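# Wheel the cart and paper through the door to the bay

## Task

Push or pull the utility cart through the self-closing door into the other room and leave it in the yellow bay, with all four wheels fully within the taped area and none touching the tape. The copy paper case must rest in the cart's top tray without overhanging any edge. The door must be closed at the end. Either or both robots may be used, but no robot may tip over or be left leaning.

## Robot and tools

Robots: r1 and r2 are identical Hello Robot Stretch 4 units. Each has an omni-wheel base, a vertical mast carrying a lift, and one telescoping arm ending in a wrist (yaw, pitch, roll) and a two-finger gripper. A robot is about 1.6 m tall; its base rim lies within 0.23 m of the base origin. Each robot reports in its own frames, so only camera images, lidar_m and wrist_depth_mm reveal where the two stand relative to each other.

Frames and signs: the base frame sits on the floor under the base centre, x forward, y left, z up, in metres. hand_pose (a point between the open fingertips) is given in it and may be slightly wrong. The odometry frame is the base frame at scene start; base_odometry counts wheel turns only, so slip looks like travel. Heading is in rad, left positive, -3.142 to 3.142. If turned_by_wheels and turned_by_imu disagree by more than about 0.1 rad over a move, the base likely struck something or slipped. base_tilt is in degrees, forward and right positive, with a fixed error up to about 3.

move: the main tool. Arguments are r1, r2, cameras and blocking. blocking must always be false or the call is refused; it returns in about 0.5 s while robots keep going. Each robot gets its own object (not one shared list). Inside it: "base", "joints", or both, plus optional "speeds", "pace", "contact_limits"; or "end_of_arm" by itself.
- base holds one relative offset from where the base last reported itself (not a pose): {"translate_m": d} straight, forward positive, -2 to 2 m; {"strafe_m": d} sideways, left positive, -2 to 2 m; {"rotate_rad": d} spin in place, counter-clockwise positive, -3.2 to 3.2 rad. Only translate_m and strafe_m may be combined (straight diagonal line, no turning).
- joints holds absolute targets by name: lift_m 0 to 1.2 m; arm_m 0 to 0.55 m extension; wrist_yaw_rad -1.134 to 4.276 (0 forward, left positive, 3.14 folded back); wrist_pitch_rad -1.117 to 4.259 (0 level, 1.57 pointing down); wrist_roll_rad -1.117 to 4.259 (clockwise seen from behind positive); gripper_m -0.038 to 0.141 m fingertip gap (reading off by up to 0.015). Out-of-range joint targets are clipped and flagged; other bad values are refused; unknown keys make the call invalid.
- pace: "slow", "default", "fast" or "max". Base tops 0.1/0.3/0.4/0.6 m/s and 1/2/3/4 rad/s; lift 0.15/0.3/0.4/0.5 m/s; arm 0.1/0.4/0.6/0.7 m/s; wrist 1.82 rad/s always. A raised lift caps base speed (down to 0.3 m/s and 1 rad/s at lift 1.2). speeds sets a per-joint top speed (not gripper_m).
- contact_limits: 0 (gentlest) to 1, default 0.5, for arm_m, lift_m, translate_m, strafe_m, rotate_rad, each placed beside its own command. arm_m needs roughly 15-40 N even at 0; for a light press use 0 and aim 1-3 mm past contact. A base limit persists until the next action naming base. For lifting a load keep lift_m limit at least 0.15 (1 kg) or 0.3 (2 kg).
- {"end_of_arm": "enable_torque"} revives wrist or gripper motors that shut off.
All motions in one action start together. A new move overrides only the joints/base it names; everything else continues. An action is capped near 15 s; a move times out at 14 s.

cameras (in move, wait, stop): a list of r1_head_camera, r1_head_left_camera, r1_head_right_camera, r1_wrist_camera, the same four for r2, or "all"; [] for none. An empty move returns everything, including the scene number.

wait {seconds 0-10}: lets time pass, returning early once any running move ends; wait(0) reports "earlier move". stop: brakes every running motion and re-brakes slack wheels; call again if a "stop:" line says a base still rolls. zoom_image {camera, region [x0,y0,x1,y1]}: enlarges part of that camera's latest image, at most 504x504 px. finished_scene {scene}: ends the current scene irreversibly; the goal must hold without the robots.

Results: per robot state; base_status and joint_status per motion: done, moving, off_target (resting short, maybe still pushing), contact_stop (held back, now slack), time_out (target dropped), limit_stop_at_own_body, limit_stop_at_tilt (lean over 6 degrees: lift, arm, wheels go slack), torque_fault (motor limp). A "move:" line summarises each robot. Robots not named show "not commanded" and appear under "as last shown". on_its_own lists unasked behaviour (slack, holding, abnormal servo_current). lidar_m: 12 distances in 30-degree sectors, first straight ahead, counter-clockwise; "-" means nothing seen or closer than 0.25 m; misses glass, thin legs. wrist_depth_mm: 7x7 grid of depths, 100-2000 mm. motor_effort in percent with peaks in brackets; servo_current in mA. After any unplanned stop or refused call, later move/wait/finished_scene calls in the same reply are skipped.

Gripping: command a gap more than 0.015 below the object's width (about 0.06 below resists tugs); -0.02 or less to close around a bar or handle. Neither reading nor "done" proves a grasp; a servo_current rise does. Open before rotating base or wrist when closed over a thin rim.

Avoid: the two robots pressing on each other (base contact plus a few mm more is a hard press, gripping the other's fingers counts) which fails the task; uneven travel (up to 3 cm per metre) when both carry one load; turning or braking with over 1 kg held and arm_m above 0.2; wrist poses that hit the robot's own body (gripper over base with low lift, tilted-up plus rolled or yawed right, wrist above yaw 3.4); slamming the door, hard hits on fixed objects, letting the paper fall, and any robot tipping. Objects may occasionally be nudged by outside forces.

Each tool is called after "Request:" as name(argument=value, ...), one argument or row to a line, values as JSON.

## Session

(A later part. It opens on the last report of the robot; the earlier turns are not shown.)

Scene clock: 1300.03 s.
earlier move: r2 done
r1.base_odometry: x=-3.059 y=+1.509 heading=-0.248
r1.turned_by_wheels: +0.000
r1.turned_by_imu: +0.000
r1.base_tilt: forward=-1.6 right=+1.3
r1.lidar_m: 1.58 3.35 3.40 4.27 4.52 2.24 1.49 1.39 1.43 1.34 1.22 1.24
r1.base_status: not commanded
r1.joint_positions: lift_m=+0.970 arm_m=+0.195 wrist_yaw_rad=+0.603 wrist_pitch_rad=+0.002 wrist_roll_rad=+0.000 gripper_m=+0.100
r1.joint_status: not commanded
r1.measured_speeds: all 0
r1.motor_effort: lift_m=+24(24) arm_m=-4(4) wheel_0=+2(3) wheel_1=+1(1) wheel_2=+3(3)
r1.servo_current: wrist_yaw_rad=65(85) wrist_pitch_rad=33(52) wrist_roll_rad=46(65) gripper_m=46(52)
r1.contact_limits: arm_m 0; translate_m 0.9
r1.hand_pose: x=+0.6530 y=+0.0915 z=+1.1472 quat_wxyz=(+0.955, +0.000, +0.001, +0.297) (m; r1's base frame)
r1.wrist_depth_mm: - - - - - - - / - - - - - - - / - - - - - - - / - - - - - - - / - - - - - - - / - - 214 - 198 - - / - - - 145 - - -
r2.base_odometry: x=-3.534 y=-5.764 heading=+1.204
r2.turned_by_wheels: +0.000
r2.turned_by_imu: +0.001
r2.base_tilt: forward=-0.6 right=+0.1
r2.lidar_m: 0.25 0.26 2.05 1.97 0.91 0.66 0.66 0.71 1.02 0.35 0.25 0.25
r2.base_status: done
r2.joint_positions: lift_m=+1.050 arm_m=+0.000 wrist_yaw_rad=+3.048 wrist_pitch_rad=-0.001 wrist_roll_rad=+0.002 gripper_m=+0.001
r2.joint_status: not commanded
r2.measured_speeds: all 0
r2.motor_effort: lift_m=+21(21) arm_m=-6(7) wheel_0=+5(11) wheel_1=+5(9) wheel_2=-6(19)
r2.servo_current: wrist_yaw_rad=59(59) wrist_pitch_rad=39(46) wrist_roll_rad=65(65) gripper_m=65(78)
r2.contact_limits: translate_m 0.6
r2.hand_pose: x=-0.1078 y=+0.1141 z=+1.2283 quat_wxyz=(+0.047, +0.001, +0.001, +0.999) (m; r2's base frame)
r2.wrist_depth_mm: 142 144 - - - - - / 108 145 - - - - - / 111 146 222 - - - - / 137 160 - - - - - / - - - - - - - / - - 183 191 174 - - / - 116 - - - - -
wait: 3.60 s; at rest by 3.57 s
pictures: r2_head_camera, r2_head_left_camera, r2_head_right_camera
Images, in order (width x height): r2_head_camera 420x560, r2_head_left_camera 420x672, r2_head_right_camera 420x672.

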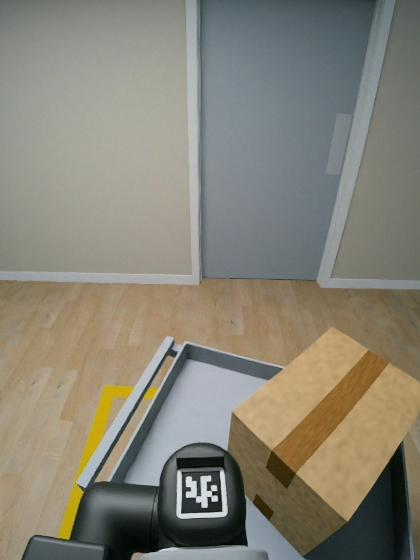

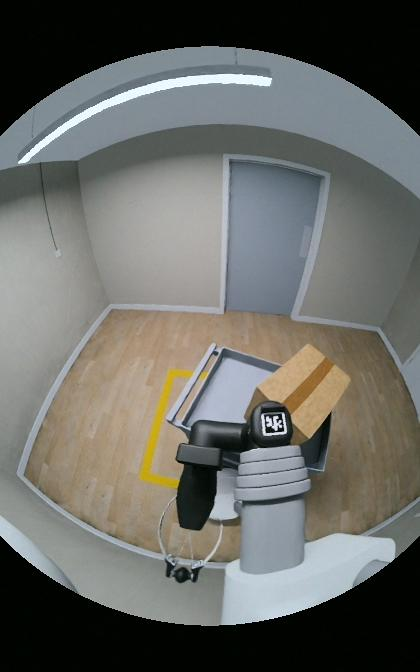

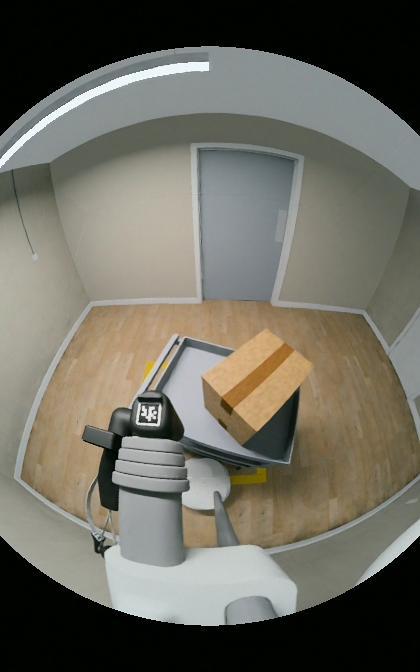

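Request:
move(
  blocking=false,
  r2={"base":{"translate_m":0.17,"strafe_m":-0.05},"pace":"slow","contact_limits":{"translate_m":0.6}},
)

Request:
wait(
  seconds=2.6,
)

Request:
move(
  blocking=false,
  r2={"base":{"translate_m":-0.5}},
)

Request:
wait(
  seconds=2.6,
)

Request:
wait(
  seconds=0.3,
  cameras=["r2_head_right_camera","r2_head_left_camera","r2_head_camera"],
)

Request:
zoom_image(
  camera="r2_head_right_camera",
  region=[80, 290, 300, 510],
)

Request:
zoom_image(
  camera="r2_head_left_camera",
  region=[120, 290, 340, 510],
)

Scene clock: 1308.33 s.
move: r2 moving
r1: as last shown
r1.base_tilt: forward=-1.6 right=+1.2
r1.lidar_m: 1.59 3.36 3.39 4.24 4.54 2.21 1.48 1.39 1.39 1.35 1.21 1.27
r1.motor_effort: lift_m=+24(24) arm_m=-4(4) wheel_0=+3(3) wheel_1=+0(1) wheel_2=+3(3)
r1.servo_current: wrist_yaw_rad=39(72) wrist_pitch_rad=46(52) wrist_roll_rad=52(72) gripper_m=39(46)
r1.contact_limits: arm_m 0; translate_m 0.9
r1.wrist_depth_mm: - - - - - - - / - - - - - - - / - - - - - - - / - - - - - - - / - - - - - - - / - - 215 - 197 - - / - - - 145 - - -
r2.base_odometry: x=-3.526 y=-5.754 heading=+1.204
r2.turned_by_wheels: +0.000
r2.turned_by_imu: +0.001
r2.base_tilt: forward=-0.7 right=+0.1
r2.lidar_m: 0.25 0.25 2.03 1.99 0.89 0.66 0.66 0.72 1.07 0.36 0.25 0.25
r2.base_status: translate_m moving; strafe_m moving
r2.joint_positions: lift_m=+1.050 arm_m=+0.000 wrist_yaw_rad=+3.048 wrist_pitch_rad=-0.001 wrist_roll_rad=+0.002 gripper_m=+0.001
r2.joint_status: not commanded
r2.measured_speeds: translate_m=+0.049 strafe_m=-0.015 rotate_rad=-0.001 lift_m=+0.000 arm_m=+0.000 wrist_yaw_rad=+0.000 wrist_pitch_rad=+0.000 wrist_roll_rad=+0.000
r2.motor_effort: lift_m=+21(21) arm_m=-6(7) wheel_0=+2(13) wheel_1=+6(7) wheel_2=-13(13)
r2.servo_current: wrist_yaw_rad=59(59) wrist_pitch_rad=39(46) wrist_roll_rad=46(52) gripper_m=65(72)
r2.contact_limits: translate_m 0.6
r2.hand_pose: x=-0.1078 y=+0.1141 z=+1.2283 quat_wxyz=(+0.047, +0.001, +0.001, +0.999) (m; r2's base frame)
r2.wrist_depth_mm: 143 144 - - - - - / 108 145 - - - - - / 111 145 221 - - - - / 137 160 - - - - - / - - - - - - - / - - 183 192 174 - - / - 116 - - - - -
pictures: none

Scene clock: 1310.83 s.
earlier move: r2 done
r1.base_odometry: x=-3.059 y=+1.509 heading=-0.248
r1.turned_by_wheels: +0.000
r1.turned_by_imu: +0.000
r1.base_tilt: forward=-1.6 right=+1.2
r1.lidar_m: 1.59 3.34 3.39 4.23 4.53 2.26 1.47 1.38 1.40 1.32 1.21 1.24
r1.base_status: not commanded
r1.joint_positions: lift_m=+0.970 arm_m=+0.195 wrist_yaw_rad=+0.603 wrist_pitch_rad=+0.002 wrist_roll_rad=+0.000 gripper_m=+0.100
r1.joint_status: not commanded
r1.measured_speeds: all 0
r1.motor_effort: lift_m=+24(24) arm_m=-4(4) wheel_0=+2(3) wheel_1=+1(1) wheel_2=+3(3)
r1.servo_current: wrist_yaw_rad=59(72) wrist_pitch_rad=39(52) wrist_roll_rad=65(72) gripper_m=39(52)
r1.contact_limits: arm_m 0; translate_m 0.9
r1.hand_pose: x=+0.6530 y=+0.0915 z=+1.1472 quat_wxyz=(+0.955, +0.000, +0.001, +0.297) (m; r1's base frame)
r1.wrist_depth_mm: - - - - - - - / - - - - - - - / - - - - - - - / - - - - - - - / - - - - - - - / - - 214 - 198 - - / - - - 144 - - -
r2.base_odometry: x=-3.426 y=-5.623 heading=+1.204
r2.turned_by_wheels: +0.000
r2.turned_by_imu: +0.001
r2.base_tilt: forward=-0.7 right=+0.0
r2.lidar_m: 0.25 0.28 2.07 2.02 1.09 0.86 0.82 0.87 1.28 0.31 0.25 0.25
r2.base_status: done
r2.joint_positions: lift_m=+1.050 arm_m=+0.000 wrist_yaw_rad=+3.048 wrist_pitch_rad=-0.001 wrist_roll_rad=+0.002 gripper_m=+0.001
r2.joint_status: not commanded
r2.measured_speeds: all 0
r2.motor_effort: lift_m=+21(21) arm_m=-6(7) wheel_0=+3(13) wheel_1=+5(8) wheel_2=-5(13)
r2.servo_current: wrist_yaw_rad=46(59) wrist_pitch_rad=39(46) wrist_roll_rad=52(59) gripper_m=65(72)
r2.contact_limits: translate_m 0.6
r2.hand_pose: x=-0.1078 y=+0.1141 z=+1.2283 quat_wxyz=(+0.047, +0.001, +0.001, +0.999) (m; r2's base frame)
r2.wrist_depth_mm: 142 144 - - - - - / 108 145 - - - - - / 111 145 222 - - - - / 137 161 - - - - - / - - - - - - - / - - 183 192 174 - - / - 116 - - - - -
wait: 2.50 of 2.6 s (r2 has come to rest)
pictures: none

Scene clock: 1311.33 s.
move: r2 moving
r1: as last shown
r1.base_tilt: forward=-1.6 right=+1.3
r1.lidar_m: 1.59 3.33 3.38 4.23 4.55 2.26 1.48 1.37 1.41 1.34 1.20 1.25
r1.motor_effort: lift_m=+24(24) arm_m=-3(4) wheel_0=+3(3) wheel_1=+1(1) wheel_2=+3(3)
r1.servo_current: wrist_yaw_rad=59(65) wrist_pitch_rad=39(52) wrist_roll_rad=59(65) gripper_m=46(52)
r1.contact_limits: arm_m 0; translate_m 0.9
r1.wrist_depth_mm: - - - - - - - / - - - - - - - / - - - - - - - / - - - - - - - / - - - - - - - / - - 214 - 198 - - / - - - 145 - - -
r2.base_odometry: x=-3.437 y=-5.652 heading=+1.204
r2.turned_by_wheels: +0.000
r2.turned_by_imu: +0.000
r2.base_tilt: forward=-0.7 right=+0.0
r2.lidar_m: 0.25 0.32 2.06 2.02 1.07 0.79 0.78 0.83 1.25 0.34 0.25 0.25
r2.base_status: translate_m moving
r2.joint_positions: lift_m=+1.050 arm_m=+0.000 wrist_yaw_rad=+3.048 wrist_pitch_rad=-0.001 wrist_roll_rad=+0.002 gripper_m=+0.001
r2.joint_status: not commanded
r2.measured_speeds: translate_m=-0.120 strafe_m=+0.000 rotate_rad=+0.003 lift_m=+0.000 arm_m=+0.000 wrist_yaw_rad=+0.000 wrist_pitch_rad=+0.000 wrist_roll_rad=+0.000
r2.motor_effort: lift_m=+21(21) arm_m=-6(6) wheel_0=-6(8) wheel_1=-7(9) wheel_2=+11(12)
r2.servo_current: wrist_yaw_rad=52(59) wrist_pitch_rad=39(46) wrist_roll_rad=52(52) gripper_m=72(72)
r2.hand_pose: x=-0.1078 y=+0.1141 z=+1.2283 quat_wxyz=(+0.047, +0.001, +0.001, +0.999) (m; r2's base frame)
r2.wrist_depth_mm: 142 144 - - - - - / 108 145 - - - - - / 112 145 223 - - - - / 137 162 - - - - - / - - - - - - - / - - 183 192 174 - - / - 116 - - - - -
pictures: none

Scene clock: 1313.93 s.
earlier move: r2 moving
r1.base_odometry: x=-3.059 y=+1.509 heading=-0.248
r1.turned_by_wheels: +0.000
r1.turned_by_imu: +0.000
r1.base_tilt: forward=-1.6 right=+1.3
r1.lidar_m: 1.58 3.33 3.39 4.23 4.54 2.25 1.47 1.40 1.43 1.32 1.21 1.23
r1.base_status: not commanded
r1.joint_positions: lift_m=+0.970 arm_m=+0.195 wrist_yaw_rad=+0.603 wrist_pitch_rad=+0.002 wrist_roll_rad=+0.000 gripper_m=+0.100
r1.joint_status: not commanded
r1.measured_speeds: all 0
r1.motor_effort: lift_m=+24(24) arm_m=-4(4) wheel_0=+3(4) wheel_1=+1(1) wheel_2=+3(3)
r1.servo_current: wrist_yaw_rad=39(72) wrist_pitch_rad=46(52) wrist_roll_rad=52(72) gripper_m=46(52)
r1.contact_limits: arm_m 0; translate_m 0.9
r1.hand_pose: x=+0.6530 y=+0.0915 z=+1.1472 quat_wxyz=(+0.955, +0.000, +0.001, +0.297) (m; r1's base frame)
r1.wrist_depth_mm: - - - - - - - / - - - - - - - / - - - - - - - / - - - - - - - / - - - - - - - / - - 213 - 198 - - / - - - 145 - - -
r2.base_odometry: x=-3.606 y=-6.090 heading=+1.204
r2.turned_by_wheels: +0.000
r2.turned_by_imu: +0.000
r2.base_tilt: forward=-0.7 right=+0.1
r2.lidar_m: 0.65 2.63 2.11 1.05 0.47 0.34 0.32 0.34 0.52 1.83 2.83 0.62
r2.base_status: translate_m moving
r2.joint_positions: lift_m=+1.050 arm_m=+0.000 wrist_yaw_rad=+3.048 wrist_pitch_rad=-0.001 wrist_roll_rad=+0.002 gripper_m=+0.001
r2.joint_status: not commanded
r2.measured_speeds: all 0
r2.motor_effort: lift_m=+21(21) arm_m=-6(7) wheel_0=-6(12) wheel_1=-2(9) wheel_2=+5(14)
r2.servo_current: wrist_yaw_rad=39(59) wrist_pitch_rad=39(46) wrist_roll_rad=33(59) gripper_m=72(72)
r2.hand_pose: x=-0.1078 y=+0.1141 z=+1.2283 quat_wxyz=(+0.047, +0.001, +0.001, +0.999) (m; r2's base frame)
r2.wrist_depth_mm: - 144 - - - 442 445 / 107 145 - - - - 442 / 111 146 218 - - - - / 136 160 - - - - - / - - - - - - - / - - 183 192 174 - - / - 116 - - - - -
wait: 2.60 s; no rest
pictures: none

Scene clock: 1314.00 s.
earlier move: r2 done
r1.base_odometry: x=-3.059 y=+1.509 heading=-0.248
r1.turned_by_wheels: +0.000
r1.turned_by_imu: +0.000
r1.base_tilt: forward=-1.5 right=+1.3
r1.lidar_m: 1.59 3.34 3.39 4.26 4.54 2.24 1.47 1.38 1.42 1.33 1.22 1.25
r1.base_status: not commanded
r1.joint_positions: lift_m=+0.970 arm_m=+0.195 wrist_yaw_rad=+0.603 wrist_pitch_rad=+0.002 wrist_roll_rad=+0.000 gripper_m=+0.100
r1.joint_status: not commanded
r1.measured_speeds: all 0
r1.motor_effort: lift_m=+24(24) arm_m=-4(4) wheel_0=+3(4) wheel_1=+1(1) wheel_2=+3(3)
r1.servo_current: wrist_yaw_rad=52(72) wrist_pitch_rad=39(52) wrist_roll_rad=52(72) gripper_m=46(52)
r1.contact_limits: arm_m 0; translate_m 0.9
r1.hand_pose: x=+0.6530 y=+0.0915 z=+1.1472 quat_wxyz=(+0.955, +0.000, +0.001, +0.297) (m; r1's base frame)
r1.wrist_depth_mm: - - - - - - - / - - - - - - - / - - - - - - - / - - - - - - - / - - - - - - - / - - 215 - 197 - - / - - - 145 - - -
r2.base_odometry: x=-3.606 y=-6.090 heading=+1.204
r2.turned_by_wheels: +0.000
r2.turned_by_imu: +0.000
r2.base_tilt: forward=-0.7 right=+0.1
r2.lidar_m: 0.65 2.65 2.12 1.05 0.46 0.32 0.32 0.32 0.49 1.86 2.83 0.62
r2.base_status: done
r2.joint_positions: lift_m=+1.050 arm_m=+0.000 wrist_yaw_rad=+3.048 wrist_pitch_rad=-0.001 wrist_roll_rad=+0.002 gripper_m=+0.001
r2.joint_status: not commanded
r2.measured_speeds: all 0
r2.motor_effort: lift_m=+21(21) arm_m=-6(7) wheel_0=-4(12) wheel_1=-2(9) wheel_2=+4(14)
r2.servo_current: wrist_yaw_rad=46(59) wrist_pitch_rad=46(46) wrist_roll_rad=52(59) gripper_m=59(72)
r2.hand_pose: x=-0.1078 y=+0.1141 z=+1.2283 quat_wxyz=(+0.047, +0.001, +0.001, +0.999) (m; r2's base frame)
r2.wrist_depth_mm: - 144 - - - 442 442 / 107 145 - - - - 445 / 111 145 218 - - - - / 136 160 - - - - - / - - - - - - - / - - 183 192 174 - - / - 116 - - - - -
wait: 0.07 of 0.3 s (r2 has come to rest)
pictures: r2_head_camera, r2_head_left_camera, r2_head_right_camera
Images, in order (width x height): r2_head_camera 420x560, r2_head_left_camera 420x672, r2_head_right_camera 420x672.

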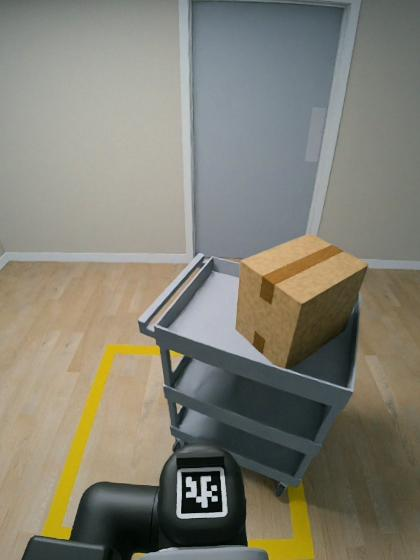

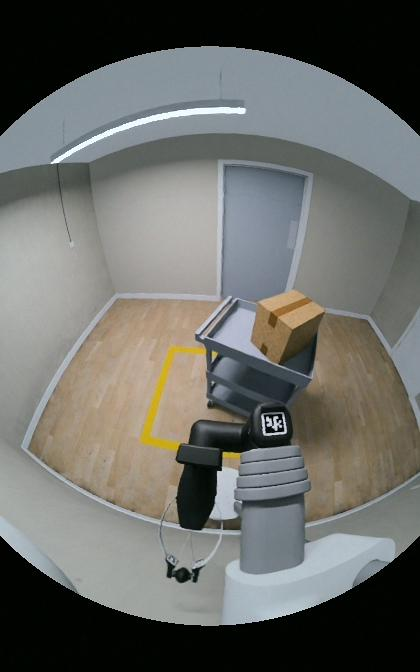

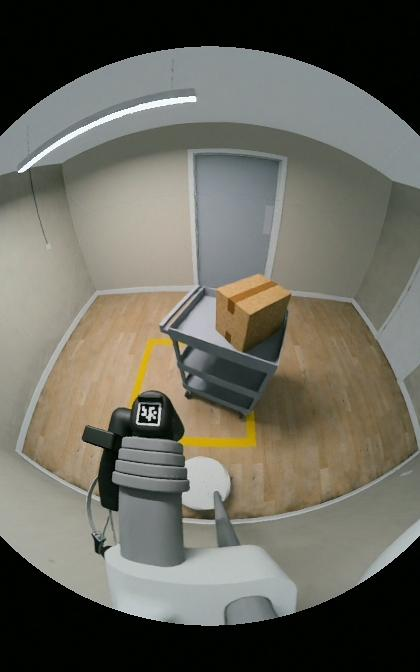

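Scaled by 2.291 from the camera's 420x672 image, which has a finer 600x960 frame.

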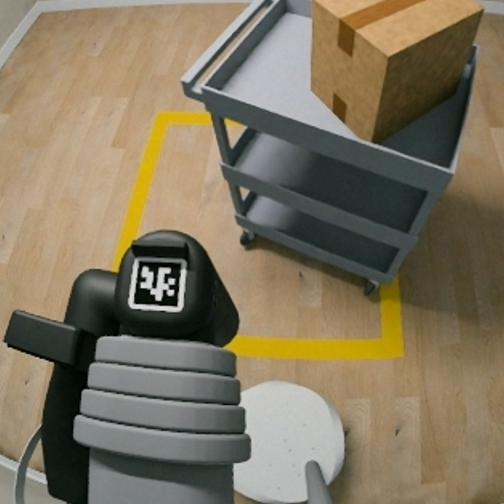

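Scaled by 2.291 from the camera's 420x672 image, which has a finer 600x960 frame.

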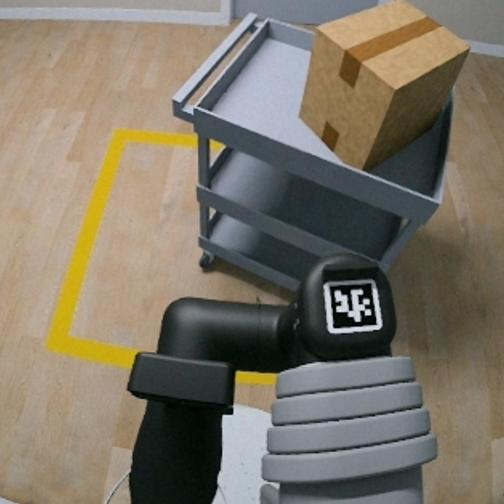

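Request:
move(
  blocking=false,
  r2={"base":{"strafe_m":-0.87}},
  cameras=[],
)

Request:
wait(
  seconds=6,
  cameras=["r2_head_left_camera","r2_head_right_camera"],
)

Scene clock: 1351.90 s.
move: r2 moving
r1: as last shown
r1.base_tilt: forward=-1.6 right=+1.2
r1.lidar_m: 1.60 3.34 3.37 4.23 4.52 2.25 1.50 1.39 1.43 1.32 1.20 1.24
r1.motor_effort: lift_m=+24(24) arm_m=-4(4) wheel_0=+3(3) wheel_1=+1(1) wheel_2=+3(3)
r1.servo_current: wrist_yaw_rad=39(65) wrist_pitch_rad=46(46) wrist_roll_rad=46(59) gripper_m=46(46)
r1.contact_limits: arm_m 0; translate_m 0.9
r1.wrist_depth_mm: - - - - - - - / - - - - - - - / - - - - - - - / - - - - - - - / - - - - - - - / - - 215 - 198 - - / - - - 145 - - -
r2.base_odometry: x=-3.572 y=-6.103 heading=+1.204
r2.turned_by_wheels: +0.000
r2.turned_by_imu: +0.001
r2.base_tilt: forward=-0.6 right=+0.1
r2.lidar_m: 0.63 0.87 2.17 1.06 0.44 0.34 0.33 0.33 0.53 1.84 2.80 0.61
r2.base_status: strafe_m moving
r2.joint_positions: lift_m=+1.050 arm_m=+0.000 wrist_yaw_rad=+3.048 wrist_pitch_rad=-0.001 wrist_roll_rad=+0.002 gripper_m=+0.001
r2.joint_status: not commanded
r2.measured_speeds: translate_m=-0.001 strafe_m=-0.139 rotate_rad=+0.003 lift_m=+0.000 arm_m=+0.000 wrist_yaw_rad=+0.000 wrist_pitch_rad=+0.000 wrist_roll_rad=+0.000
r2.motor_effort: lift_m=+21(21) arm_m=-6(6) wheel_0=+9(13) wheel_1=-11(12) wheel_2=+0(3)
r2.servo_current: wrist_yaw_rad=65(65) wrist_pitch_rad=39(46) wrist_roll_rad=39(46) gripper_m=65(72)
r2.hand_pose: x=-0.1078 y=+0.1141 z=+1.2283 quat_wxyz=(+0.047, +0.001, +0.001, +0.999) (m; r2's base frame)
r2.wrist_depth_mm: - 144 - - - - - / 109 145 - - - - - / 112 145 223 - - - - / 138 162 - - - - - / - - - - - - - / - - 183 192 174 - - / - 116 - - - - -
pictures: none
No camera images: "cameras" was empty.

Scene clock: 1355.63 s.
earlier move: r2 done
r1.base_odometry: x=-3.059 y=+1.509 heading=-0.248
r1.turned_by_wheels: +0.000
r1.turned_by_imu: +0.000
r1.base_tilt: forward=-1.6 right=+1.3
r1.lidar_m: 1.60 3.35 3.38 4.22 4.55 2.25 1.48 1.39 1.39 1.33 1.21 1.23
r1.base_status: not commanded
r1.joint_positions: lift_m=+0.970 arm_m=+0.195 wrist_yaw_rad=+0.603 wrist_pitch_rad=+0.002 wrist_roll_rad=+0.000 gripper_m=+0.100
r1.joint_status: not commanded
r1.measured_speeds: all 0
r1.motor_effort: lift_m=+24(24) arm_m=-4(4) wheel_0=+3(3) wheel_1=+1(1) wheel_2=+3(3)
r1.servo_current: wrist_yaw_rad=52(65) wrist_pitch_rad=39(52) wrist_roll_rad=65(65) gripper_m=39(52)
r1.contact_limits: arm_m 0; translate_m 0.9
r1.hand_pose: x=+0.6530 y=+0.0915 z=+1.1472 quat_wxyz=(+0.955, +0.000, +0.001, +0.297) (m; r1's base frame)
r1.wrist_depth_mm: - - - - - - - / - - - - - - - / - - - - - - - / - - - - - - - / - - - - - - - / - - 214 - 198 - - / - - - 145 - - -
r2.base_odometry: x=-2.794 y=-6.402 heading=+1.204
r2.turned_by_wheels: +0.000
r2.turned_by_imu: -0.001
r2.base_tilt: forward=-0.6 right=+0.1
r2.lidar_m: 2.37 0.68 0.83 1.26 0.55 0.40 0.39 0.42 0.64 1.82 1.92 2.46
r2.base_status: done
r2.joint_positions: lift_m=+1.050 arm_m=+0.000 wrist_yaw_rad=+3.048 wrist_pitch_rad=-0.001 wrist_roll_rad=+0.002 gripper_m=+0.001
r2.joint_status: not commanded
r2.measured_speeds: all 0
r2.motor_effort: lift_m=+21(21) arm_m=-6(7) wheel_0=+2(14) wheel_1=-3(12) wheel_2=+0(3)
r2.servo_current: wrist_yaw_rad=46(65) wrist_pitch_rad=39(46) wrist_roll_rad=59(59) gripper_m=65(72)
r2.hand_pose: x=-0.1078 y=+0.1141 z=+1.2283 quat_wxyz=(+0.047, +0.001, +0.001, +0.999) (m; r2's base frame)
r2.wrist_depth_mm: - 144 - - - - - / 108 145 - - - - - / 111 145 233 - - - - / 136 160 - - - - - / - - - - - - - / - - 183 191 174 - - / - 116 - - - - -
wait: 3.73 of 6 s (r2 has come to rest)
pictures: r2_head_left_camera, r2_head_right_camera
Images, in order (width x height): r2_head_left_camera 420x672, r2_head_right_camera 420x672.

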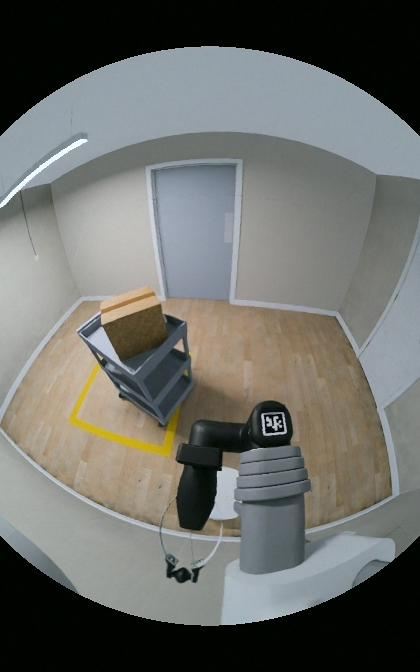

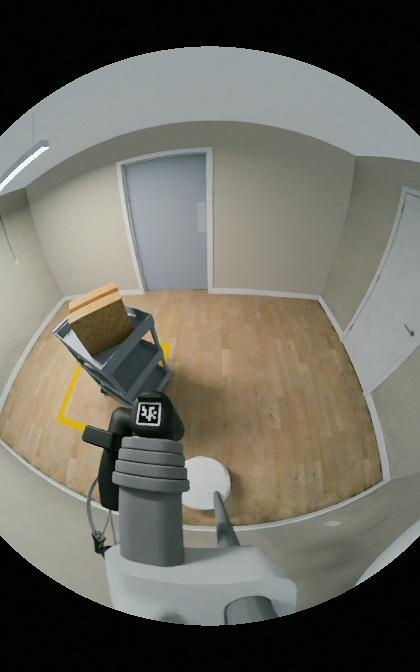

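Request:
move(
  blocking=false,
  r2={"base":{"translate_m":0.8}},
  cameras=[],
)

Request:
wait(
  seconds=6,
  cameras=["r2_head_left_camera","r2_head_right_camera"],
)

Request:
zoom_image(
  camera="r2_head_left_camera",
  region=[0, 250, 250, 550],
)

Scene clock: 1368.67 s.
move: r2 moving
r1: as last shown
r1.lidar_m: 1.56 3.33 3.38 4.24 4.54 2.23 1.51 1.38 1.41 1.33 1.21 1.24
r1.servo_current: wrist_yaw_rad=46(65) wrist_pitch_rad=39(46) wrist_roll_rad=59(65) gripper_m=46(46)
r1.contact_limits: arm_m 0; translate_m 0.9
r2.base_odometry: x=-2.782 y=-6.373 heading=+1.204
r2.turned_by_wheels: +0.000
r2.turned_by_imu: +0.001
r2.base_tilt: forward=-0.7 right=+0.1
r2.lidar_m: 2.39 0.66 0.76 1.35 0.58 0.43 0.41 0.45 0.66 1.81 1.91 2.43
r2.base_status: translate_m moving
r2.joint_positions: lift_m=+1.050 arm_m=+0.000 wrist_yaw_rad=+3.048 wrist_pitch_rad=-0.001 wrist_roll_rad=+0.002 gripper_m=+0.001
r2.joint_status: not commanded
r2.measured_speeds: translate_m=+0.121 strafe_m=+0.000 rotate_rad=+0.003 lift_m=+0.000 arm_m=+0.000 wrist_yaw_rad=+0.000 wrist_pitch_rad=+0.000 wrist_roll_rad=+0.000
r2.motor_effort: lift_m=+21(21) arm_m=-6(6) wheel_0=+6(11) wheel_1=+7(8) wheel_2=-11(12)
r2.servo_current: wrist_yaw_rad=33(59) wrist_pitch_rad=39(46) wrist_roll_rad=39(52) gripper_m=65(72)
r2.hand_pose: x=-0.1078 y=+0.1141 z=+1.2283 quat_wxyz=(+0.047, +0.001, +0.001, +0.999) (m; r2's base frame)
r2.wrist_depth_mm: - 144 - - - - - / 112 145 - - - - - / 110 145 227 - - - - / 135 158 - - - - - / - - - - - - - / - - 183 191 174 - - / - 116 - - - - -
pictures: none
No camera images: "cameras" was empty.

Scene clock: 1372.33 s.
earlier move: r2 done
r1.base_odometry: x=-3.059 y=+1.509 heading=-0.248
r1.turned_by_wheels: +0.000
r1.turned_by_imu: +0.000
r1.base_tilt: forward=-1.6 right=+1.2
r1.lidar_m: 1.59 3.34 3.41 4.26 4.54 2.22 1.48 1.36 1.40 1.32 1.22 1.25
r1.base_status: not commanded
r1.joint_positions: lift_m=+0.970 arm_m=+0.195 wrist_yaw_rad=+0.603 wrist_pitch_rad=+0.002 wrist_roll_rad=+0.000 gripper_m=+0.100
r1.joint_status: not commanded
r1.measured_speeds: all 0
r1.motor_effort: lift_m=+24(24) arm_m=-4(4) wheel_0=+3(4) wheel_1=+0(1) wheel_2=+3(3)
r1.servo_current: wrist_yaw_rad=46(65) wrist_pitch_rad=39(52) wrist_roll_rad=33(72) gripper_m=39(52)
r1.contact_limits: arm_m 0; translate_m 0.9
r1.hand_pose: x=+0.6530 y=+0.0915 z=+1.1472 quat_wxyz=(+0.955, +0.000, +0.001, +0.297) (m; r1's base frame)
r1.wrist_depth_mm: - - - - - - - / - - - - - - - / - - - - - - - / - - - - - - - / - - - - - - - / - - 215 - 198 - - / - - - 145 - - -
r2.base_odometry: x=-2.507 y=-5.655 heading=+1.204
r2.turned_by_wheels: +0.000
r2.turned_by_imu: +0.001
r2.base_tilt: forward=-0.7 right=+0.0
r2.lidar_m: 1.60 1.82 0.26 0.28 0.37 1.22 1.18 1.27 1.88 1.81 1.98 1.64
r2.base_status: done
r2.joint_positions: lift_m=+1.050 arm_m=+0.000 wrist_yaw_rad=+3.048 wrist_pitch_rad=-0.001 wrist_roll_rad=+0.002 gripper_m=+0.001
r2.joint_status: not commanded
r2.measured_speeds: all 0
r2.motor_effort: lift_m=+21(21) arm_m=-6(7) wheel_0=+1(11) wheel_1=+4(9) wheel_2=-2(14)
r2.servo_current: wrist_yaw_rad=46(65) wrist_pitch_rad=39(52) wrist_roll_rad=39(59) gripper_m=65(72)
r2.hand_pose: x=-0.1078 y=+0.1141 z=+1.2283 quat_wxyz=(+0.047, +0.001, +0.001, +0.999) (m; r2's base frame)
r2.wrist_depth_mm: 142 144 - - - - - / 108 145 - - - - - / 112 145 224 - - - - / 138 162 - - - - - / - - - - - - - / - - 183 193 174 - - / - 116 - - - - -
wait: 3.67 of 6 s (r2 has come to rest)
pictures: r2_head_left_camera, r2_head_right_camera
Images, in order (width x height): r2_head_left_camera 420x672, r2_head_right_camera 420x672.

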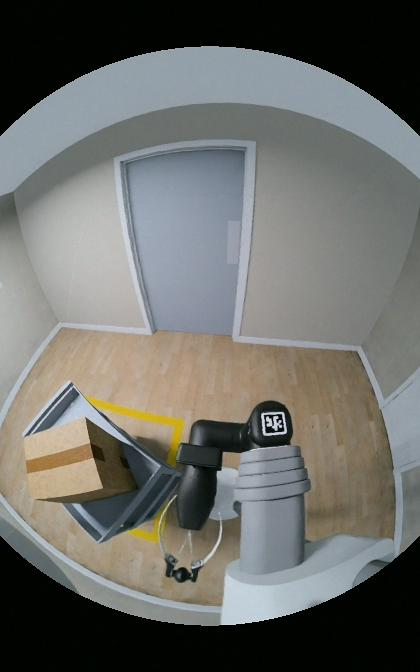

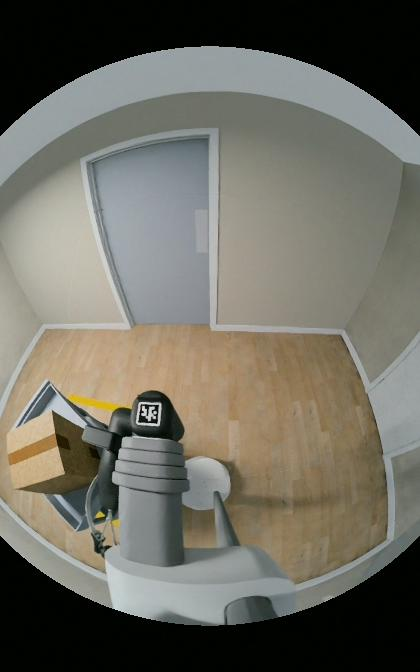

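Scaled by 1.680 from the camera's 420x672 image, which has a finer 600x960 frame.

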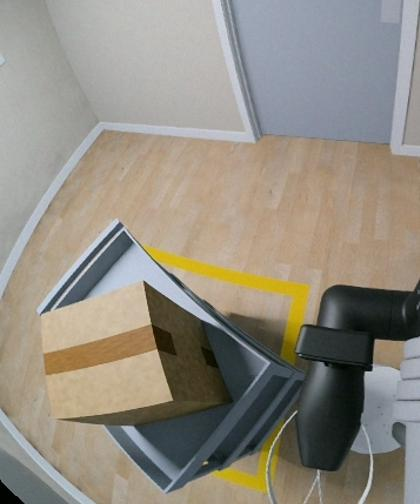

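Request:
move(
  blocking=false,
  r2={"base":{"strafe_m":0.3},"pace":"slow","contact_limits":{"strafe_m":0.7}},
  cameras=[],
)

Request:
wait(
  seconds=6,
  cameras=["r2_head_left_camera"],
)

Request:
zoom_image(
  camera="r2_head_left_camera",
  region=[0, 250, 250, 550],
)

Scene clock: 1380.83 s.
move: r2 moving
r1: as last shown
r1.base_tilt: forward=-1.6 right=+1.3
r1.lidar_m: 1.61 3.33 3.37 4.29 4.54 2.24 1.47 1.37 1.42 1.33 1.20 1.24
r1.motor_effort: lift_m=+24(24) arm_m=-4(4) wheel_0=+3(3) wheel_1=+1(1) wheel_2=+3(3)
r1.servo_current: wrist_yaw_rad=59(59) wrist_pitch_rad=46(46) wrist_roll_rad=39(59) gripper_m=39(52)
r1.contact_limits: arm_m 0; translate_m 0.9
r1.wrist_depth_mm: - - - - - - - / - - - - - - - / - - - - - - - / - - - - - - - / - - - - - - - / - - 215 - 198 - - / - - - 144 - - -
r2.base_odometry: x=-2.520 y=-5.650 heading=+1.204
r2.turned_by_wheels: +0.000
r2.turned_by_imu: +0.000
r2.base_tilt: forward=-0.7 right=+0.0
r2.lidar_m: 1.60 1.82 0.26 0.27 0.39 1.21 1.16 1.28 1.84 1.83 1.99 1.64
r2.base_status: strafe_m moving
r2.joint_positions: lift_m=+1.050 arm_m=+0.000 wrist_yaw_rad=+3.048 wrist_pitch_rad=-0.001 wrist_roll_rad=+0.002 gripper_m=+0.001
r2.joint_status: not commanded
r2.measured_speeds: translate_m=+0.000 strafe_m=+0.054 rotate_rad=+0.002 lift_m=+0.000 arm_m=+0.000 wrist_yaw_rad=+0.000 wrist_pitch_rad=+0.000 wrist_roll_rad=+0.000
r2.motor_effort: lift_m=+20(21) arm_m=-6(6) wheel_0=-8(10) wheel_1=+6(9) wheel_2=-1(2)
r2.servo_current: wrist_yaw_rad=39(59) wrist_pitch_rad=33(46) wrist_roll_rad=52(59) gripper_m=72(72)
r2.contact_limits: strafe_m 0.7
r2.hand_pose: x=-0.1078 y=+0.1141 z=+1.2283 quat_wxyz=(+0.047, +0.001, +0.001, +0.999) (m; r2's base frame)
r2.wrist_depth_mm: 142 144 - - - - - / 108 145 - - - - - / 112 145 223 - - - - / 137 162 - - - - - / - - - - - - - / - - 183 192 174 - - / - 116 - - - - -
pictures: none
No camera images: "cameras" was empty.

Scene clock: 1384.47 s.
earlier move: r2 done
r1.base_odometry: x=-3.059 y=+1.509 heading=-0.248
r1.turned_by_wheels: +0.000
r1.turned_by_imu: +0.000
r1.base_tilt: forward=-1.6 right=+1.3
r1.lidar_m: 1.60 3.33 3.38 4.22 4.53 2.28 1.49 1.38 1.41 1.34 1.21 1.26
r1.base_status: not commanded
r1.joint_positions: lift_m=+0.970 arm_m=+0.195 wrist_yaw_rad=+0.603 wrist_pitch_rad=+0.002 wrist_roll_rad=+0.000 gripper_m=+0.100
r1.joint_status: not commanded
r1.measured_speeds: all 0
r1.motor_effort: lift_m=+24(24) arm_m=-4(4) wheel_0=+2(4) wheel_1=+1(1) wheel_2=+3(3)
r1.servo_current: wrist_yaw_rad=52(72) wrist_pitch_rad=39(52) wrist_roll_rad=39(78) gripper_m=46(52)
r1.contact_limits: arm_m 0; translate_m 0.9
r1.hand_pose: x=+0.6530 y=+0.0915 z=+1.1472 quat_wxyz=(+0.955, +0.000, +0.001, +0.297) (m; r1's base frame)
r1.wrist_depth_mm: - - - - - - - / - - - - - - - / - - - - - - - / - - - - - - - / - - - - - - - / - - 214 - 198 - - / - - - 145 - - -
r2.base_odometry: x=-2.787 y=-5.548 heading=+1.204
r2.turned_by_wheels: +0.000
r2.turned_by_imu: +0.000
r2.base_tilt: forward=-0.7 right=+0.1
r2.lidar_m: 1.68 0.25 0.25 0.25 0.25 1.20 1.16 1.25 1.84 2.10 2.18 1.66
r2.base_status: done
r2.joint_positions: lift_m=+1.050 arm_m=+0.000 wrist_yaw_rad=+3.048 wrist_pitch_rad=-0.001 wrist_roll_rad=+0.002 gripper_m=+0.001
r2.joint_status: not commanded
r2.measured_speeds: all 0
r2.motor_effort: lift_m=+21(21) arm_m=-6(7) wheel_0=-5(17) wheel_1=+4(13) wheel_2=-2(4)
r2.servo_current: wrist_yaw_rad=52(59) wrist_pitch_rad=46(46) wrist_roll_rad=46(59) gripper_m=65(72)
r2.contact_limits: strafe_m 0.7
r2.hand_pose: x=-0.1078 y=+0.1141 z=+1.2283 quat_wxyz=(+0.047, +0.001, +0.001, +0.999) (m; r2's base frame)
r2.wrist_depth_mm: 142 144 - - - - - / 108 145 - - - - - / 112 145 223 - - - - / 137 162 - - - - - / - - - - - - - / - - 183 191 174 - - / - 116 - - - - -
wait: 3.63 of 6 s (r2 has come to rest)
pictures: r2_head_left_camera
Images, in order (width x height): r2_head_left_camera 420x672.

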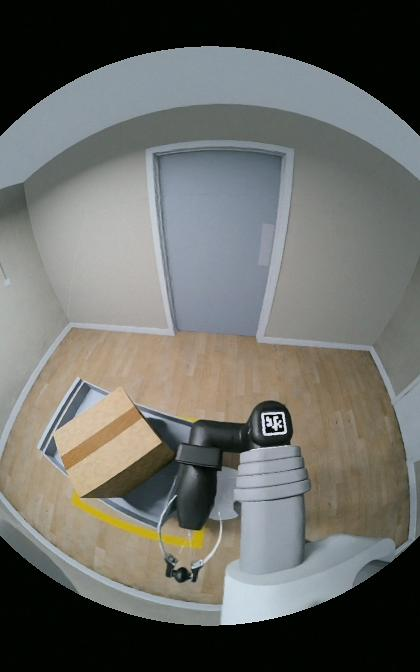

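Scaled by 1.680 from the camera's 420x672 image, which has a finer 600x960 frame.

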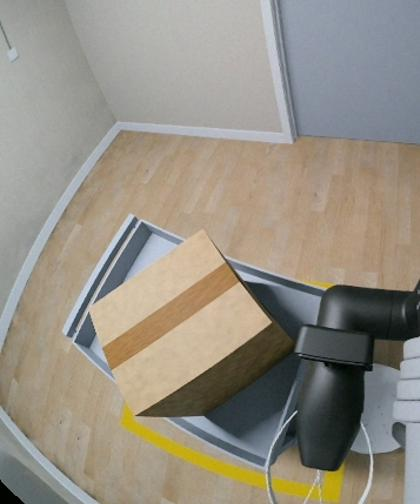

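Request:
move(
  blocking=false,
  r2={"base":{"strafe_m":-0.5}},
  cameras=[],
)

Request:
wait(
  seconds=6,
  cameras=["r2_head_left_camera"],
)

Request:
zoom_image(
  camera="r2_head_left_camera",
  region=[0, 300, 210, 550],
)

Scene clock: 1390.07 s.
move: r2 moving
r1: as last shown
r1.lidar_m: 1.57 3.34 3.39 4.27 4.54 2.28 1.47 1.39 1.42 1.33 1.21 1.24
r1.motor_effort: lift_m=+24(24) arm_m=-4(4) wheel_0=+3(3) wheel_1=+1(1) wheel_2=+3(3)
r1.servo_current: wrist_yaw_rad=46(65) wrist_pitch_rad=46(46) wrist_roll_rad=39(59) gripper_m=39(46)
r1.contact_limits: arm_m 0; translate_m 0.9
r2.base_odometry: x=-2.753 y=-5.561 heading=+1.204
r2.turned_by_wheels: +0.000
r2.turned_by_imu: +0.000
r2.base_tilt: forward=-0.6 right=+0.0
r2.lidar_m: 1.66 0.28 0.25 0.25 0.25 1.21 1.17 1.26 1.81 2.08 2.20 1.68
r2.base_status: strafe_m moving
r2.joint_positions: lift_m=+1.050 arm_m=+0.000 wrist_yaw_rad=+3.048 wrist_pitch_rad=-0.001 wrist_roll_rad=+0.002 gripper_m=+0.001
r2.joint_status: not commanded
r2.measured_speeds: translate_m=+0.001 strafe_m=-0.141 rotate_rad=-0.008 lift_m=+0.000 arm_m=+0.000 wrist_yaw_rad=+0.000 wrist_pitch_rad=+0.000 wrist_roll_rad=+0.000
r2.motor_effort: lift_m=+20(21) arm_m=-6(6) wheel_0=+11(11) wheel_1=-10(11) wheel_2=+1(2)
r2.servo_current: wrist_yaw_rad=52(59) wrist_pitch_rad=39(46) wrist_roll_rad=46(59) gripper_m=59(72)
r2.hand_pose: x=-0.1078 y=+0.1141 z=+1.2283 quat_wxyz=(+0.047, +0.001, +0.001, +0.999) (m; r2's base frame)
r2.wrist_depth_mm: 142 144 - - - - - / 109 145 - - - - - / 112 145 223 - - - - / 137 161 - - - - - / - - - - - - - / - - 183 192 173 - - / - 116 - - - - -
pictures: none
No camera images: "cameras" was empty.

Scene clock: 1392.57 s.
earlier move: r2 done
r1.base_odometry: x=-3.059 y=+1.509 heading=-0.248
r1.turned_by_wheels: +0.000
r1.turned_by_imu: +0.000
r1.base_tilt: forward=-1.6 right=+1.3
r1.lidar_m: 1.59 3.35 3.37 4.24 4.55 2.23 1.50 1.39 1.40 1.33 1.21 1.23
r1.base_status: not commanded
r1.joint_positions: lift_m=+0.970 arm_m=+0.195 wrist_yaw_rad=+0.603 wrist_pitch_rad=+0.002 wrist_roll_rad=+0.000 gripper_m=+0.100
r1.joint_status: not commanded
r1.measured_speeds: all 0
r1.motor_effort: lift_m=+24(24) arm_m=-4(4) wheel_0=+3(3) wheel_1=+1(1) wheel_2=+3(3)
r1.servo_current: wrist_yaw_rad=59(65) wrist_pitch_rad=46(52) wrist_roll_rad=52(72) gripper_m=46(52)
r1.contact_limits: arm_m 0; translate_m 0.9
r1.hand_pose: x=+0.6530 y=+0.0915 z=+1.1472 quat_wxyz=(+0.955, +0.000, +0.001, +0.297) (m; r1's base frame)
r1.wrist_depth_mm: - - - - - - - / - - - - - - - / - - - - - - - / - - - - - - - / - - - - - - - / - - 213 - 198 - - / - - - 145 - - -
r2.base_odometry: x=-2.320 y=-5.727 heading=+1.204
r2.turned_by_wheels: +0.000
r2.turned_by_imu: +0.001
r2.base_tilt: forward=-0.7 right=+0.1
r2.lidar_m: 1.58 1.77 0.69 0.67 1.64 1.24 1.19 1.29 1.68 1.61 1.76 1.62
r2.base_status: done
r2.joint_positions: lift_m=+1.050 arm_m=+0.000 wrist_yaw_rad=+3.048 wrist_pitch_rad=-0.001 wrist_roll_rad=+0.002 gripper_m=+0.001
r2.joint_status: not commanded
r2.measured_speeds: all 0
r2.motor_effort: lift_m=+20(21) arm_m=-6(7) wheel_0=+3(13) wheel_1=-1(12) wheel_2=+0(2)
r2.servo_current: wrist_yaw_rad=52(65) wrist_pitch_rad=39(46) wrist_roll_rad=46(59) gripper_m=72(72)
r2.hand_pose: x=-0.1078 y=+0.1141 z=+1.2283 quat_wxyz=(+0.047, +0.001, +0.001, +0.999) (m; r2's base frame)
r2.wrist_depth_mm: - 144 - - - - - / 107 145 - - - - - / 110 145 216 - - - - / 135 158 - - - - - / - - - - - - - / - - 183 192 174 - - / - 116 - - - - -
wait: 2.50 of 6 s (r2 has come to rest)
pictures: r2_head_left_camera
Images, in order (width x height): r2_head_left_camera 420x672.

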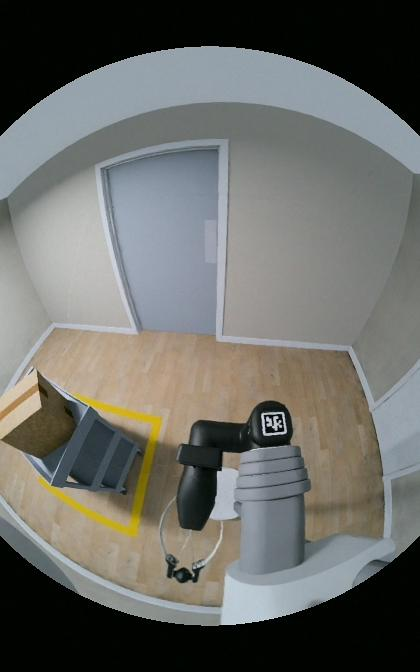

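Scaled by 2.016 from the camera's 420x672 image, which has a finer 600x960 frame.

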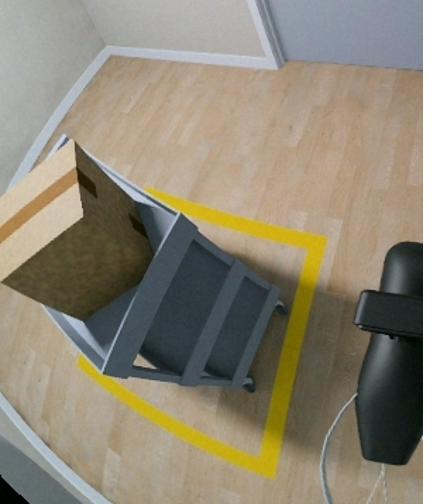

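Request:
move(
  blocking=false,
  r2={"base":{"translate_m":-0.8}},
  cameras=[],
)

Request:
wait(
  seconds=6,
  cameras=[],
)

Request:
move(
  blocking=false,
  r2={"base":{"strafe_m":1.2}},
  cameras=[],
)

Request:
wait(
  seconds=8,
  cameras=["r2_head_left_camera","r2_head_right_camera"],
)

Request:
zoom_image(
  camera="r2_head_left_camera",
  region=[50, 300, 350, 500],
)

Request:
zoom_image(
  camera="r2_head_right_camera",
  region=[50, 300, 350, 500],
)

Scene clock: 1405.23 s.
move: r2 moving
r1: as last shown
r1.base_tilt: forward=-1.5 right=+1.3
r1.lidar_m: 1.57 3.35 3.38 4.24 4.54 2.25 1.48 1.38 1.41 1.33 1.21 1.24
r1.motor_effort: lift_m=+24(24) arm_m=-4(4) wheel_0=+3(3) wheel_1=+0(1) wheel_2=+3(3)
r1.servo_current: wrist_yaw_rad=46(52) wrist_pitch_rad=33(52) wrist_roll_rad=52(52) gripper_m=39(46)
r1.contact_limits: arm_m 0; translate_m 0.9
r1.wrist_depth_mm: - - - - - - - / - - - - - - - / - - - - - - - / - - - - - - - / - - - - - - - / - - 215 - 198 - - / - - - 145 - - -
r2.base_odometry: x=-2.331 y=-5.756 heading=+1.204
r2.turned_by_wheels: +0.000
r2.turned_by_imu: +0.000
r2.base_tilt: forward=-0.7 right=+0.1
r2.lidar_m: 1.62 1.81 0.70 0.70 1.59 1.21 1.17 1.27 1.72 1.62 1.75 1.69
r2.base_status: translate_m moving
r2.joint_positions: lift_m=+1.050 arm_m=+0.000 wrist_yaw_rad=+3.048 wrist_pitch_rad=-0.001 wrist_roll_rad=+0.002 gripper_m=+0.001
r2.joint_status: not commanded
r2.measured_speeds: translate_m=-0.120 strafe_m=+0.000 rotate_rad=-0.002 lift_m=+0.000 arm_m=+0.000 wrist_yaw_rad=+0.000 wrist_pitch_rad=+0.000 wrist_roll_rad=+0.000
r2.motor_effort: lift_m=+21(21) arm_m=-6(6) wheel_0=-6(10) wheel_1=-8(10) wheel_2=+10(13)
r2.servo_current: wrist_yaw_rad=39(59) wrist_pitch_rad=46(46) wrist_roll_rad=39(65) gripper_m=59(72)
r2.hand_pose: x=-0.1078 y=+0.1141 z=+1.2283 quat_wxyz=(+0.047, +0.001, +0.001, +0.999) (m; r2's base frame)
r2.wrist_depth_mm: 142 144 - - - - - / 108 145 - - - - - / 112 145 223 - - - - / 138 162 - - - - - / - - - - - - - / - - 183 192 174 - - / - 116 - - - - -
pictures: none
No camera images: "cameras" was empty.

Scene clock: 1408.90 s.
earlier move: r2 done
r1.base_odometry: x=-3.059 y=+1.509 heading=-0.248
r1.turned_by_wheels: +0.000
r1.turned_by_imu: +0.000
r1.base_tilt: forward=-1.6 right=+1.3
r1.lidar_m: 1.60 3.33 3.39 4.24 4.55 2.26 1.49 1.38 1.43 1.32 1.22 1.24
r1.base_status: not commanded
r1.joint_positions: lift_m=+0.970 arm_m=+0.195 wrist_yaw_rad=+0.603 wrist_pitch_rad=+0.002 wrist_roll_rad=+0.000 gripper_m=+0.100
r1.joint_status: not commanded
r1.measured_speeds: all 0
r1.motor_effort: lift_m=+24(24) arm_m=-4(4) wheel_0=+3(3) wheel_1=+0(1) wheel_2=+3(3)
r1.servo_current: wrist_yaw_rad=39(72) wrist_pitch_rad=39(52) wrist_roll_rad=59(65) gripper_m=46(52)
r1.contact_limits: arm_m 0; translate_m 0.9
r1.hand_pose: x=+0.6530 y=+0.0915 z=+1.1472 quat_wxyz=(+0.955, +0.000, +0.001, +0.297) (m; r1's base frame)
r1.wrist_depth_mm: - - - - - - - / - - - - - - - / - - - - - - - / - - - - - - - / - - - - - - - / - - 215 - 198 - - / - - - 145 - - -
r2.base_odometry: x=-2.607 y=-6.474 heading=+1.204
r2.turned_by_wheels: +0.000
r2.turned_by_imu: +0.000
r2.base_tilt: forward=-0.7 right=+0.1
r2.lidar_m: 2.40 1.05 1.00 1.30 0.55 0.41 0.40 0.45 0.65 1.60 1.73 2.44
r2.base_status: done
r2.joint_positions: lift_m=+1.050 arm_m=+0.000 wrist_yaw_rad=+3.048 wrist_pitch_rad=-0.001 wrist_roll_rad=+0.002 gripper_m=+0.001
r2.joint_status: not commanded
r2.measured_speeds: all 0
r2.motor_effort: lift_m=+20(21) arm_m=-6(7) wheel_0=-2(11) wheel_1=-3(10) wheel_2=+3(13)
r2.servo_current: wrist_yaw_rad=46(59) wrist_pitch_rad=39(46) wrist_roll_rad=46(65) gripper_m=52(72)
r2.hand_pose: x=-0.1078 y=+0.1141 z=+1.2283 quat_wxyz=(+0.047, +0.001, +0.001, +0.999) (m; r2's base frame)
r2.wrist_depth_mm: - 144 - - - - - / 112 144 - - - - - / 110 145 228 - - - - / 135 158 - - - - - / - - - - - - - / - - 183 192 174 - - / - 116 - - - - -
wait: 3.67 of 6 s (r2 has come to rest)
pictures: none
No camera images: "cameras" was empty.

Scene clock: 1409.40 s.
move: r2 moving
r1: as last shown
r1.base_tilt: forward=-1.6 right=+1.2
r1.lidar_m: 1.57 3.32 3.38 4.27 4.55 2.25 1.50 1.38 1.41 1.32 1.20 1.25
r1.servo_current: wrist_yaw_rad=39(59) wrist_pitch_rad=46(46) wrist_roll_rad=33(59) gripper_m=46(52)
r1.contact_limits: arm_m 0; translate_m 0.9
r1.wrist_depth_mm: - - - - - - - / - - - - - - - / - - - - - - - / - - - - - - - / - - - - - - - / - - 214 - 198 - - / - - - 145 - - -
r2.base_odometry: x=-2.640 y=-6.461 heading=+1.204
r2.turned_by_wheels: +0.000
r2.turned_by_imu: +0.000
r2.base_tilt: forward=-0.7 right=+0.1
r2.lidar_m: 2.38 1.00 0.99 1.27 0.56 0.41 0.39 0.44 0.65 1.65 1.76 2.45
r2.base_status: strafe_m moving
r2.joint_positions: lift_m=+1.050 arm_m=+0.000 wrist_yaw_rad=+3.048 wrist_pitch_rad=-0.001 wrist_roll_rad=+0.002 gripper_m=+0.001
r2.joint_status: not commanded
r2.measured_speeds: translate_m=-0.001 strafe_m=+0.139 rotate_rad=+0.006 lift_m=+0.000 arm_m=+0.000 wrist_yaw_rad=+0.000 wrist_pitch_rad=+0.000 wrist_roll_rad=+0.000
r2.motor_effort: lift_m=+20(20) arm_m=-6(6) wheel_0=-13(13) wheel_1=+10(13) wheel_2=+0(2)
r2.servo_current: wrist_yaw_rad=26(59) wrist_pitch_rad=39(46) wrist_roll_rad=39(59) gripper_m=65(72)
r2.hand_pose: x=-0.1078 y=+0.1141 z=+1.2283 quat_wxyz=(+0.047, +0.001, +0.001, +0.999) (m; r2's base frame)
r2.wrist_depth_mm: - 144 - - - - - / 107 145 - - - - - / 110 145 216 - - - - / 135 158 - - - - - / - - - - - - - / - - 183 192 174 - - / - 116 - - - - -
pictures: none
No camera images: "cameras" was empty.

Scene clock: 1414.23 s.
earlier move: r2 done
r1.base_odometry: x=-3.059 y=+1.509 heading=-0.248
r1.turned_by_wheels: +0.000
r1.turned_by_imu: +0.000
r1.base_tilt: forward=-1.6 right=+1.3
r1.lidar_m: 1.59 3.34 3.40 4.26 4.54 2.23 1.50 1.37 1.42 1.33 1.21 1.24
r1.base_status: not commanded
r1.joint_positions: lift_m=+0.970 arm_m=+0.195 wrist_yaw_rad=+0.603 wrist_pitch_rad=+0.002 wrist_roll_rad=+0.000 gripper_m=+0.100
r1.joint_status: not commanded
r1.measured_speeds: all 0
r1.motor_effort: lift_m=+24(24) arm_m=-4(4) wheel_0=+2(4) wheel_1=+1(1) wheel_2=+3(3)
r1.servo_current: wrist_yaw_rad=59(65) wrist_pitch_rad=46(52) wrist_roll_rad=39(72) gripper_m=46(52)
r1.contact_limits: arm_m 0; translate_m 0.9
r1.hand_pose: x=+0.6530 y=+0.0915 z=+1.1472 quat_wxyz=(+0.955, +0.000, +0.001, +0.297) (m; r1's base frame)
r1.wrist_depth_mm: - - - - - - - / - - - - - - - / - - - - - - - / - - - - - - - / - - - - - - - / - - 216 - 198 - - / - - - 145 - - -
r2.base_odometry: x=-3.727 y=-6.044 heading=+1.204
r2.turned_by_wheels: +0.000
r2.turned_by_imu: +0.001
r2.base_tilt: forward=-0.7 right=+0.1
r2.lidar_m: 0.73 2.61 2.00 1.02 0.43 0.31 0.31 0.33 0.52 1.77 2.96 0.74
r2.base_status: done
r2.joint_positions: lift_m=+1.050 arm_m=+0.000 wrist_yaw_rad=+3.048 wrist_pitch_rad=-0.001 wrist_roll_rad=+0.002 gripper_m=+0.001
r2.joint_status: not commanded
r2.measured_speeds: all 0
r2.motor_effort: lift_m=+20(21) arm_m=-6(7) wheel_0=+0(15) wheel_1=+1(13) wheel_2=+0(3)
r2.servo_current: wrist_yaw_rad=39(59) wrist_pitch_rad=39(46) wrist_roll_rad=33(59) gripper_m=65(72)
r2.hand_pose: x=-0.1078 y=+0.1141 z=+1.2283 quat_wxyz=(+0.047, +0.001, +0.001, +0.999) (m; r2's base frame)
r2.wrist_depth_mm: 143 144 436 442 439 436 436 / 108 145 439 442 439 439 436 / 112 146 256 442 445 442 442 / 137 161 - - 445 445 445 / - - - - - - 445 / - - 183 191 174 - - / - 116 - - - - -
wait: 4.83 of 8 s (r2 has come to rest)
pictures: r2_head_left_camera, r2_head_right_camera
Images, in order (width x height): r2_head_left_camera 420x672, r2_head_right_camera 420x672.

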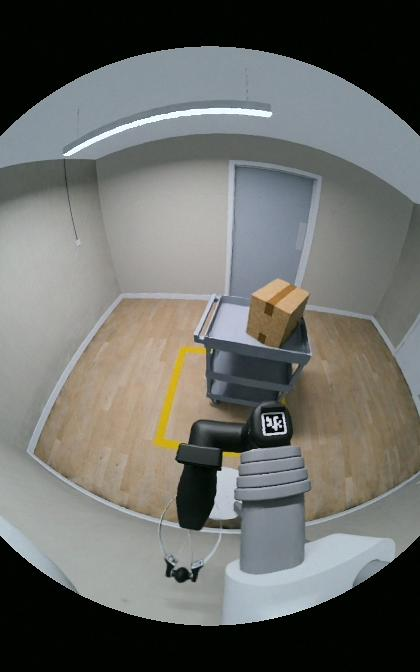

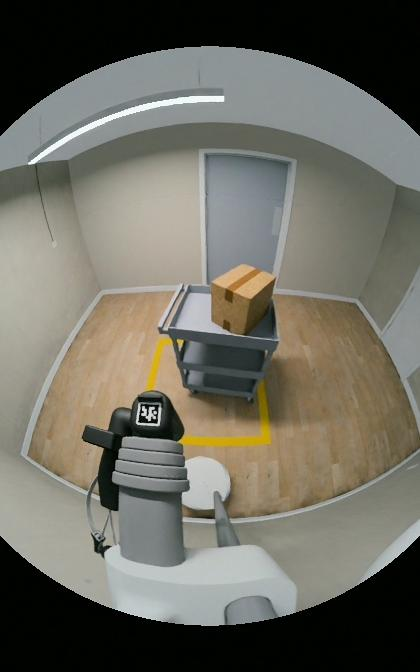

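Scaled by 1.680 from the camera's 420x672 image, which has a finer 600x960 frame.

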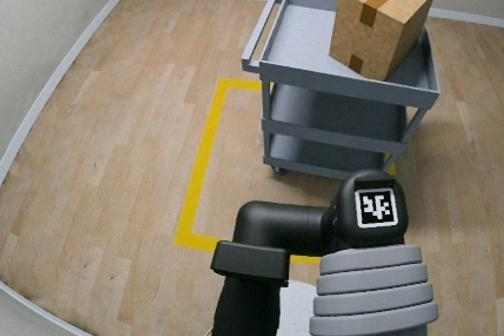

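Scaled by 1.680 from the camera's 420x672 image, which has a finer 600x960 frame.

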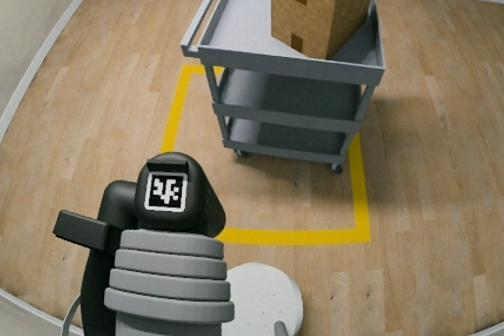

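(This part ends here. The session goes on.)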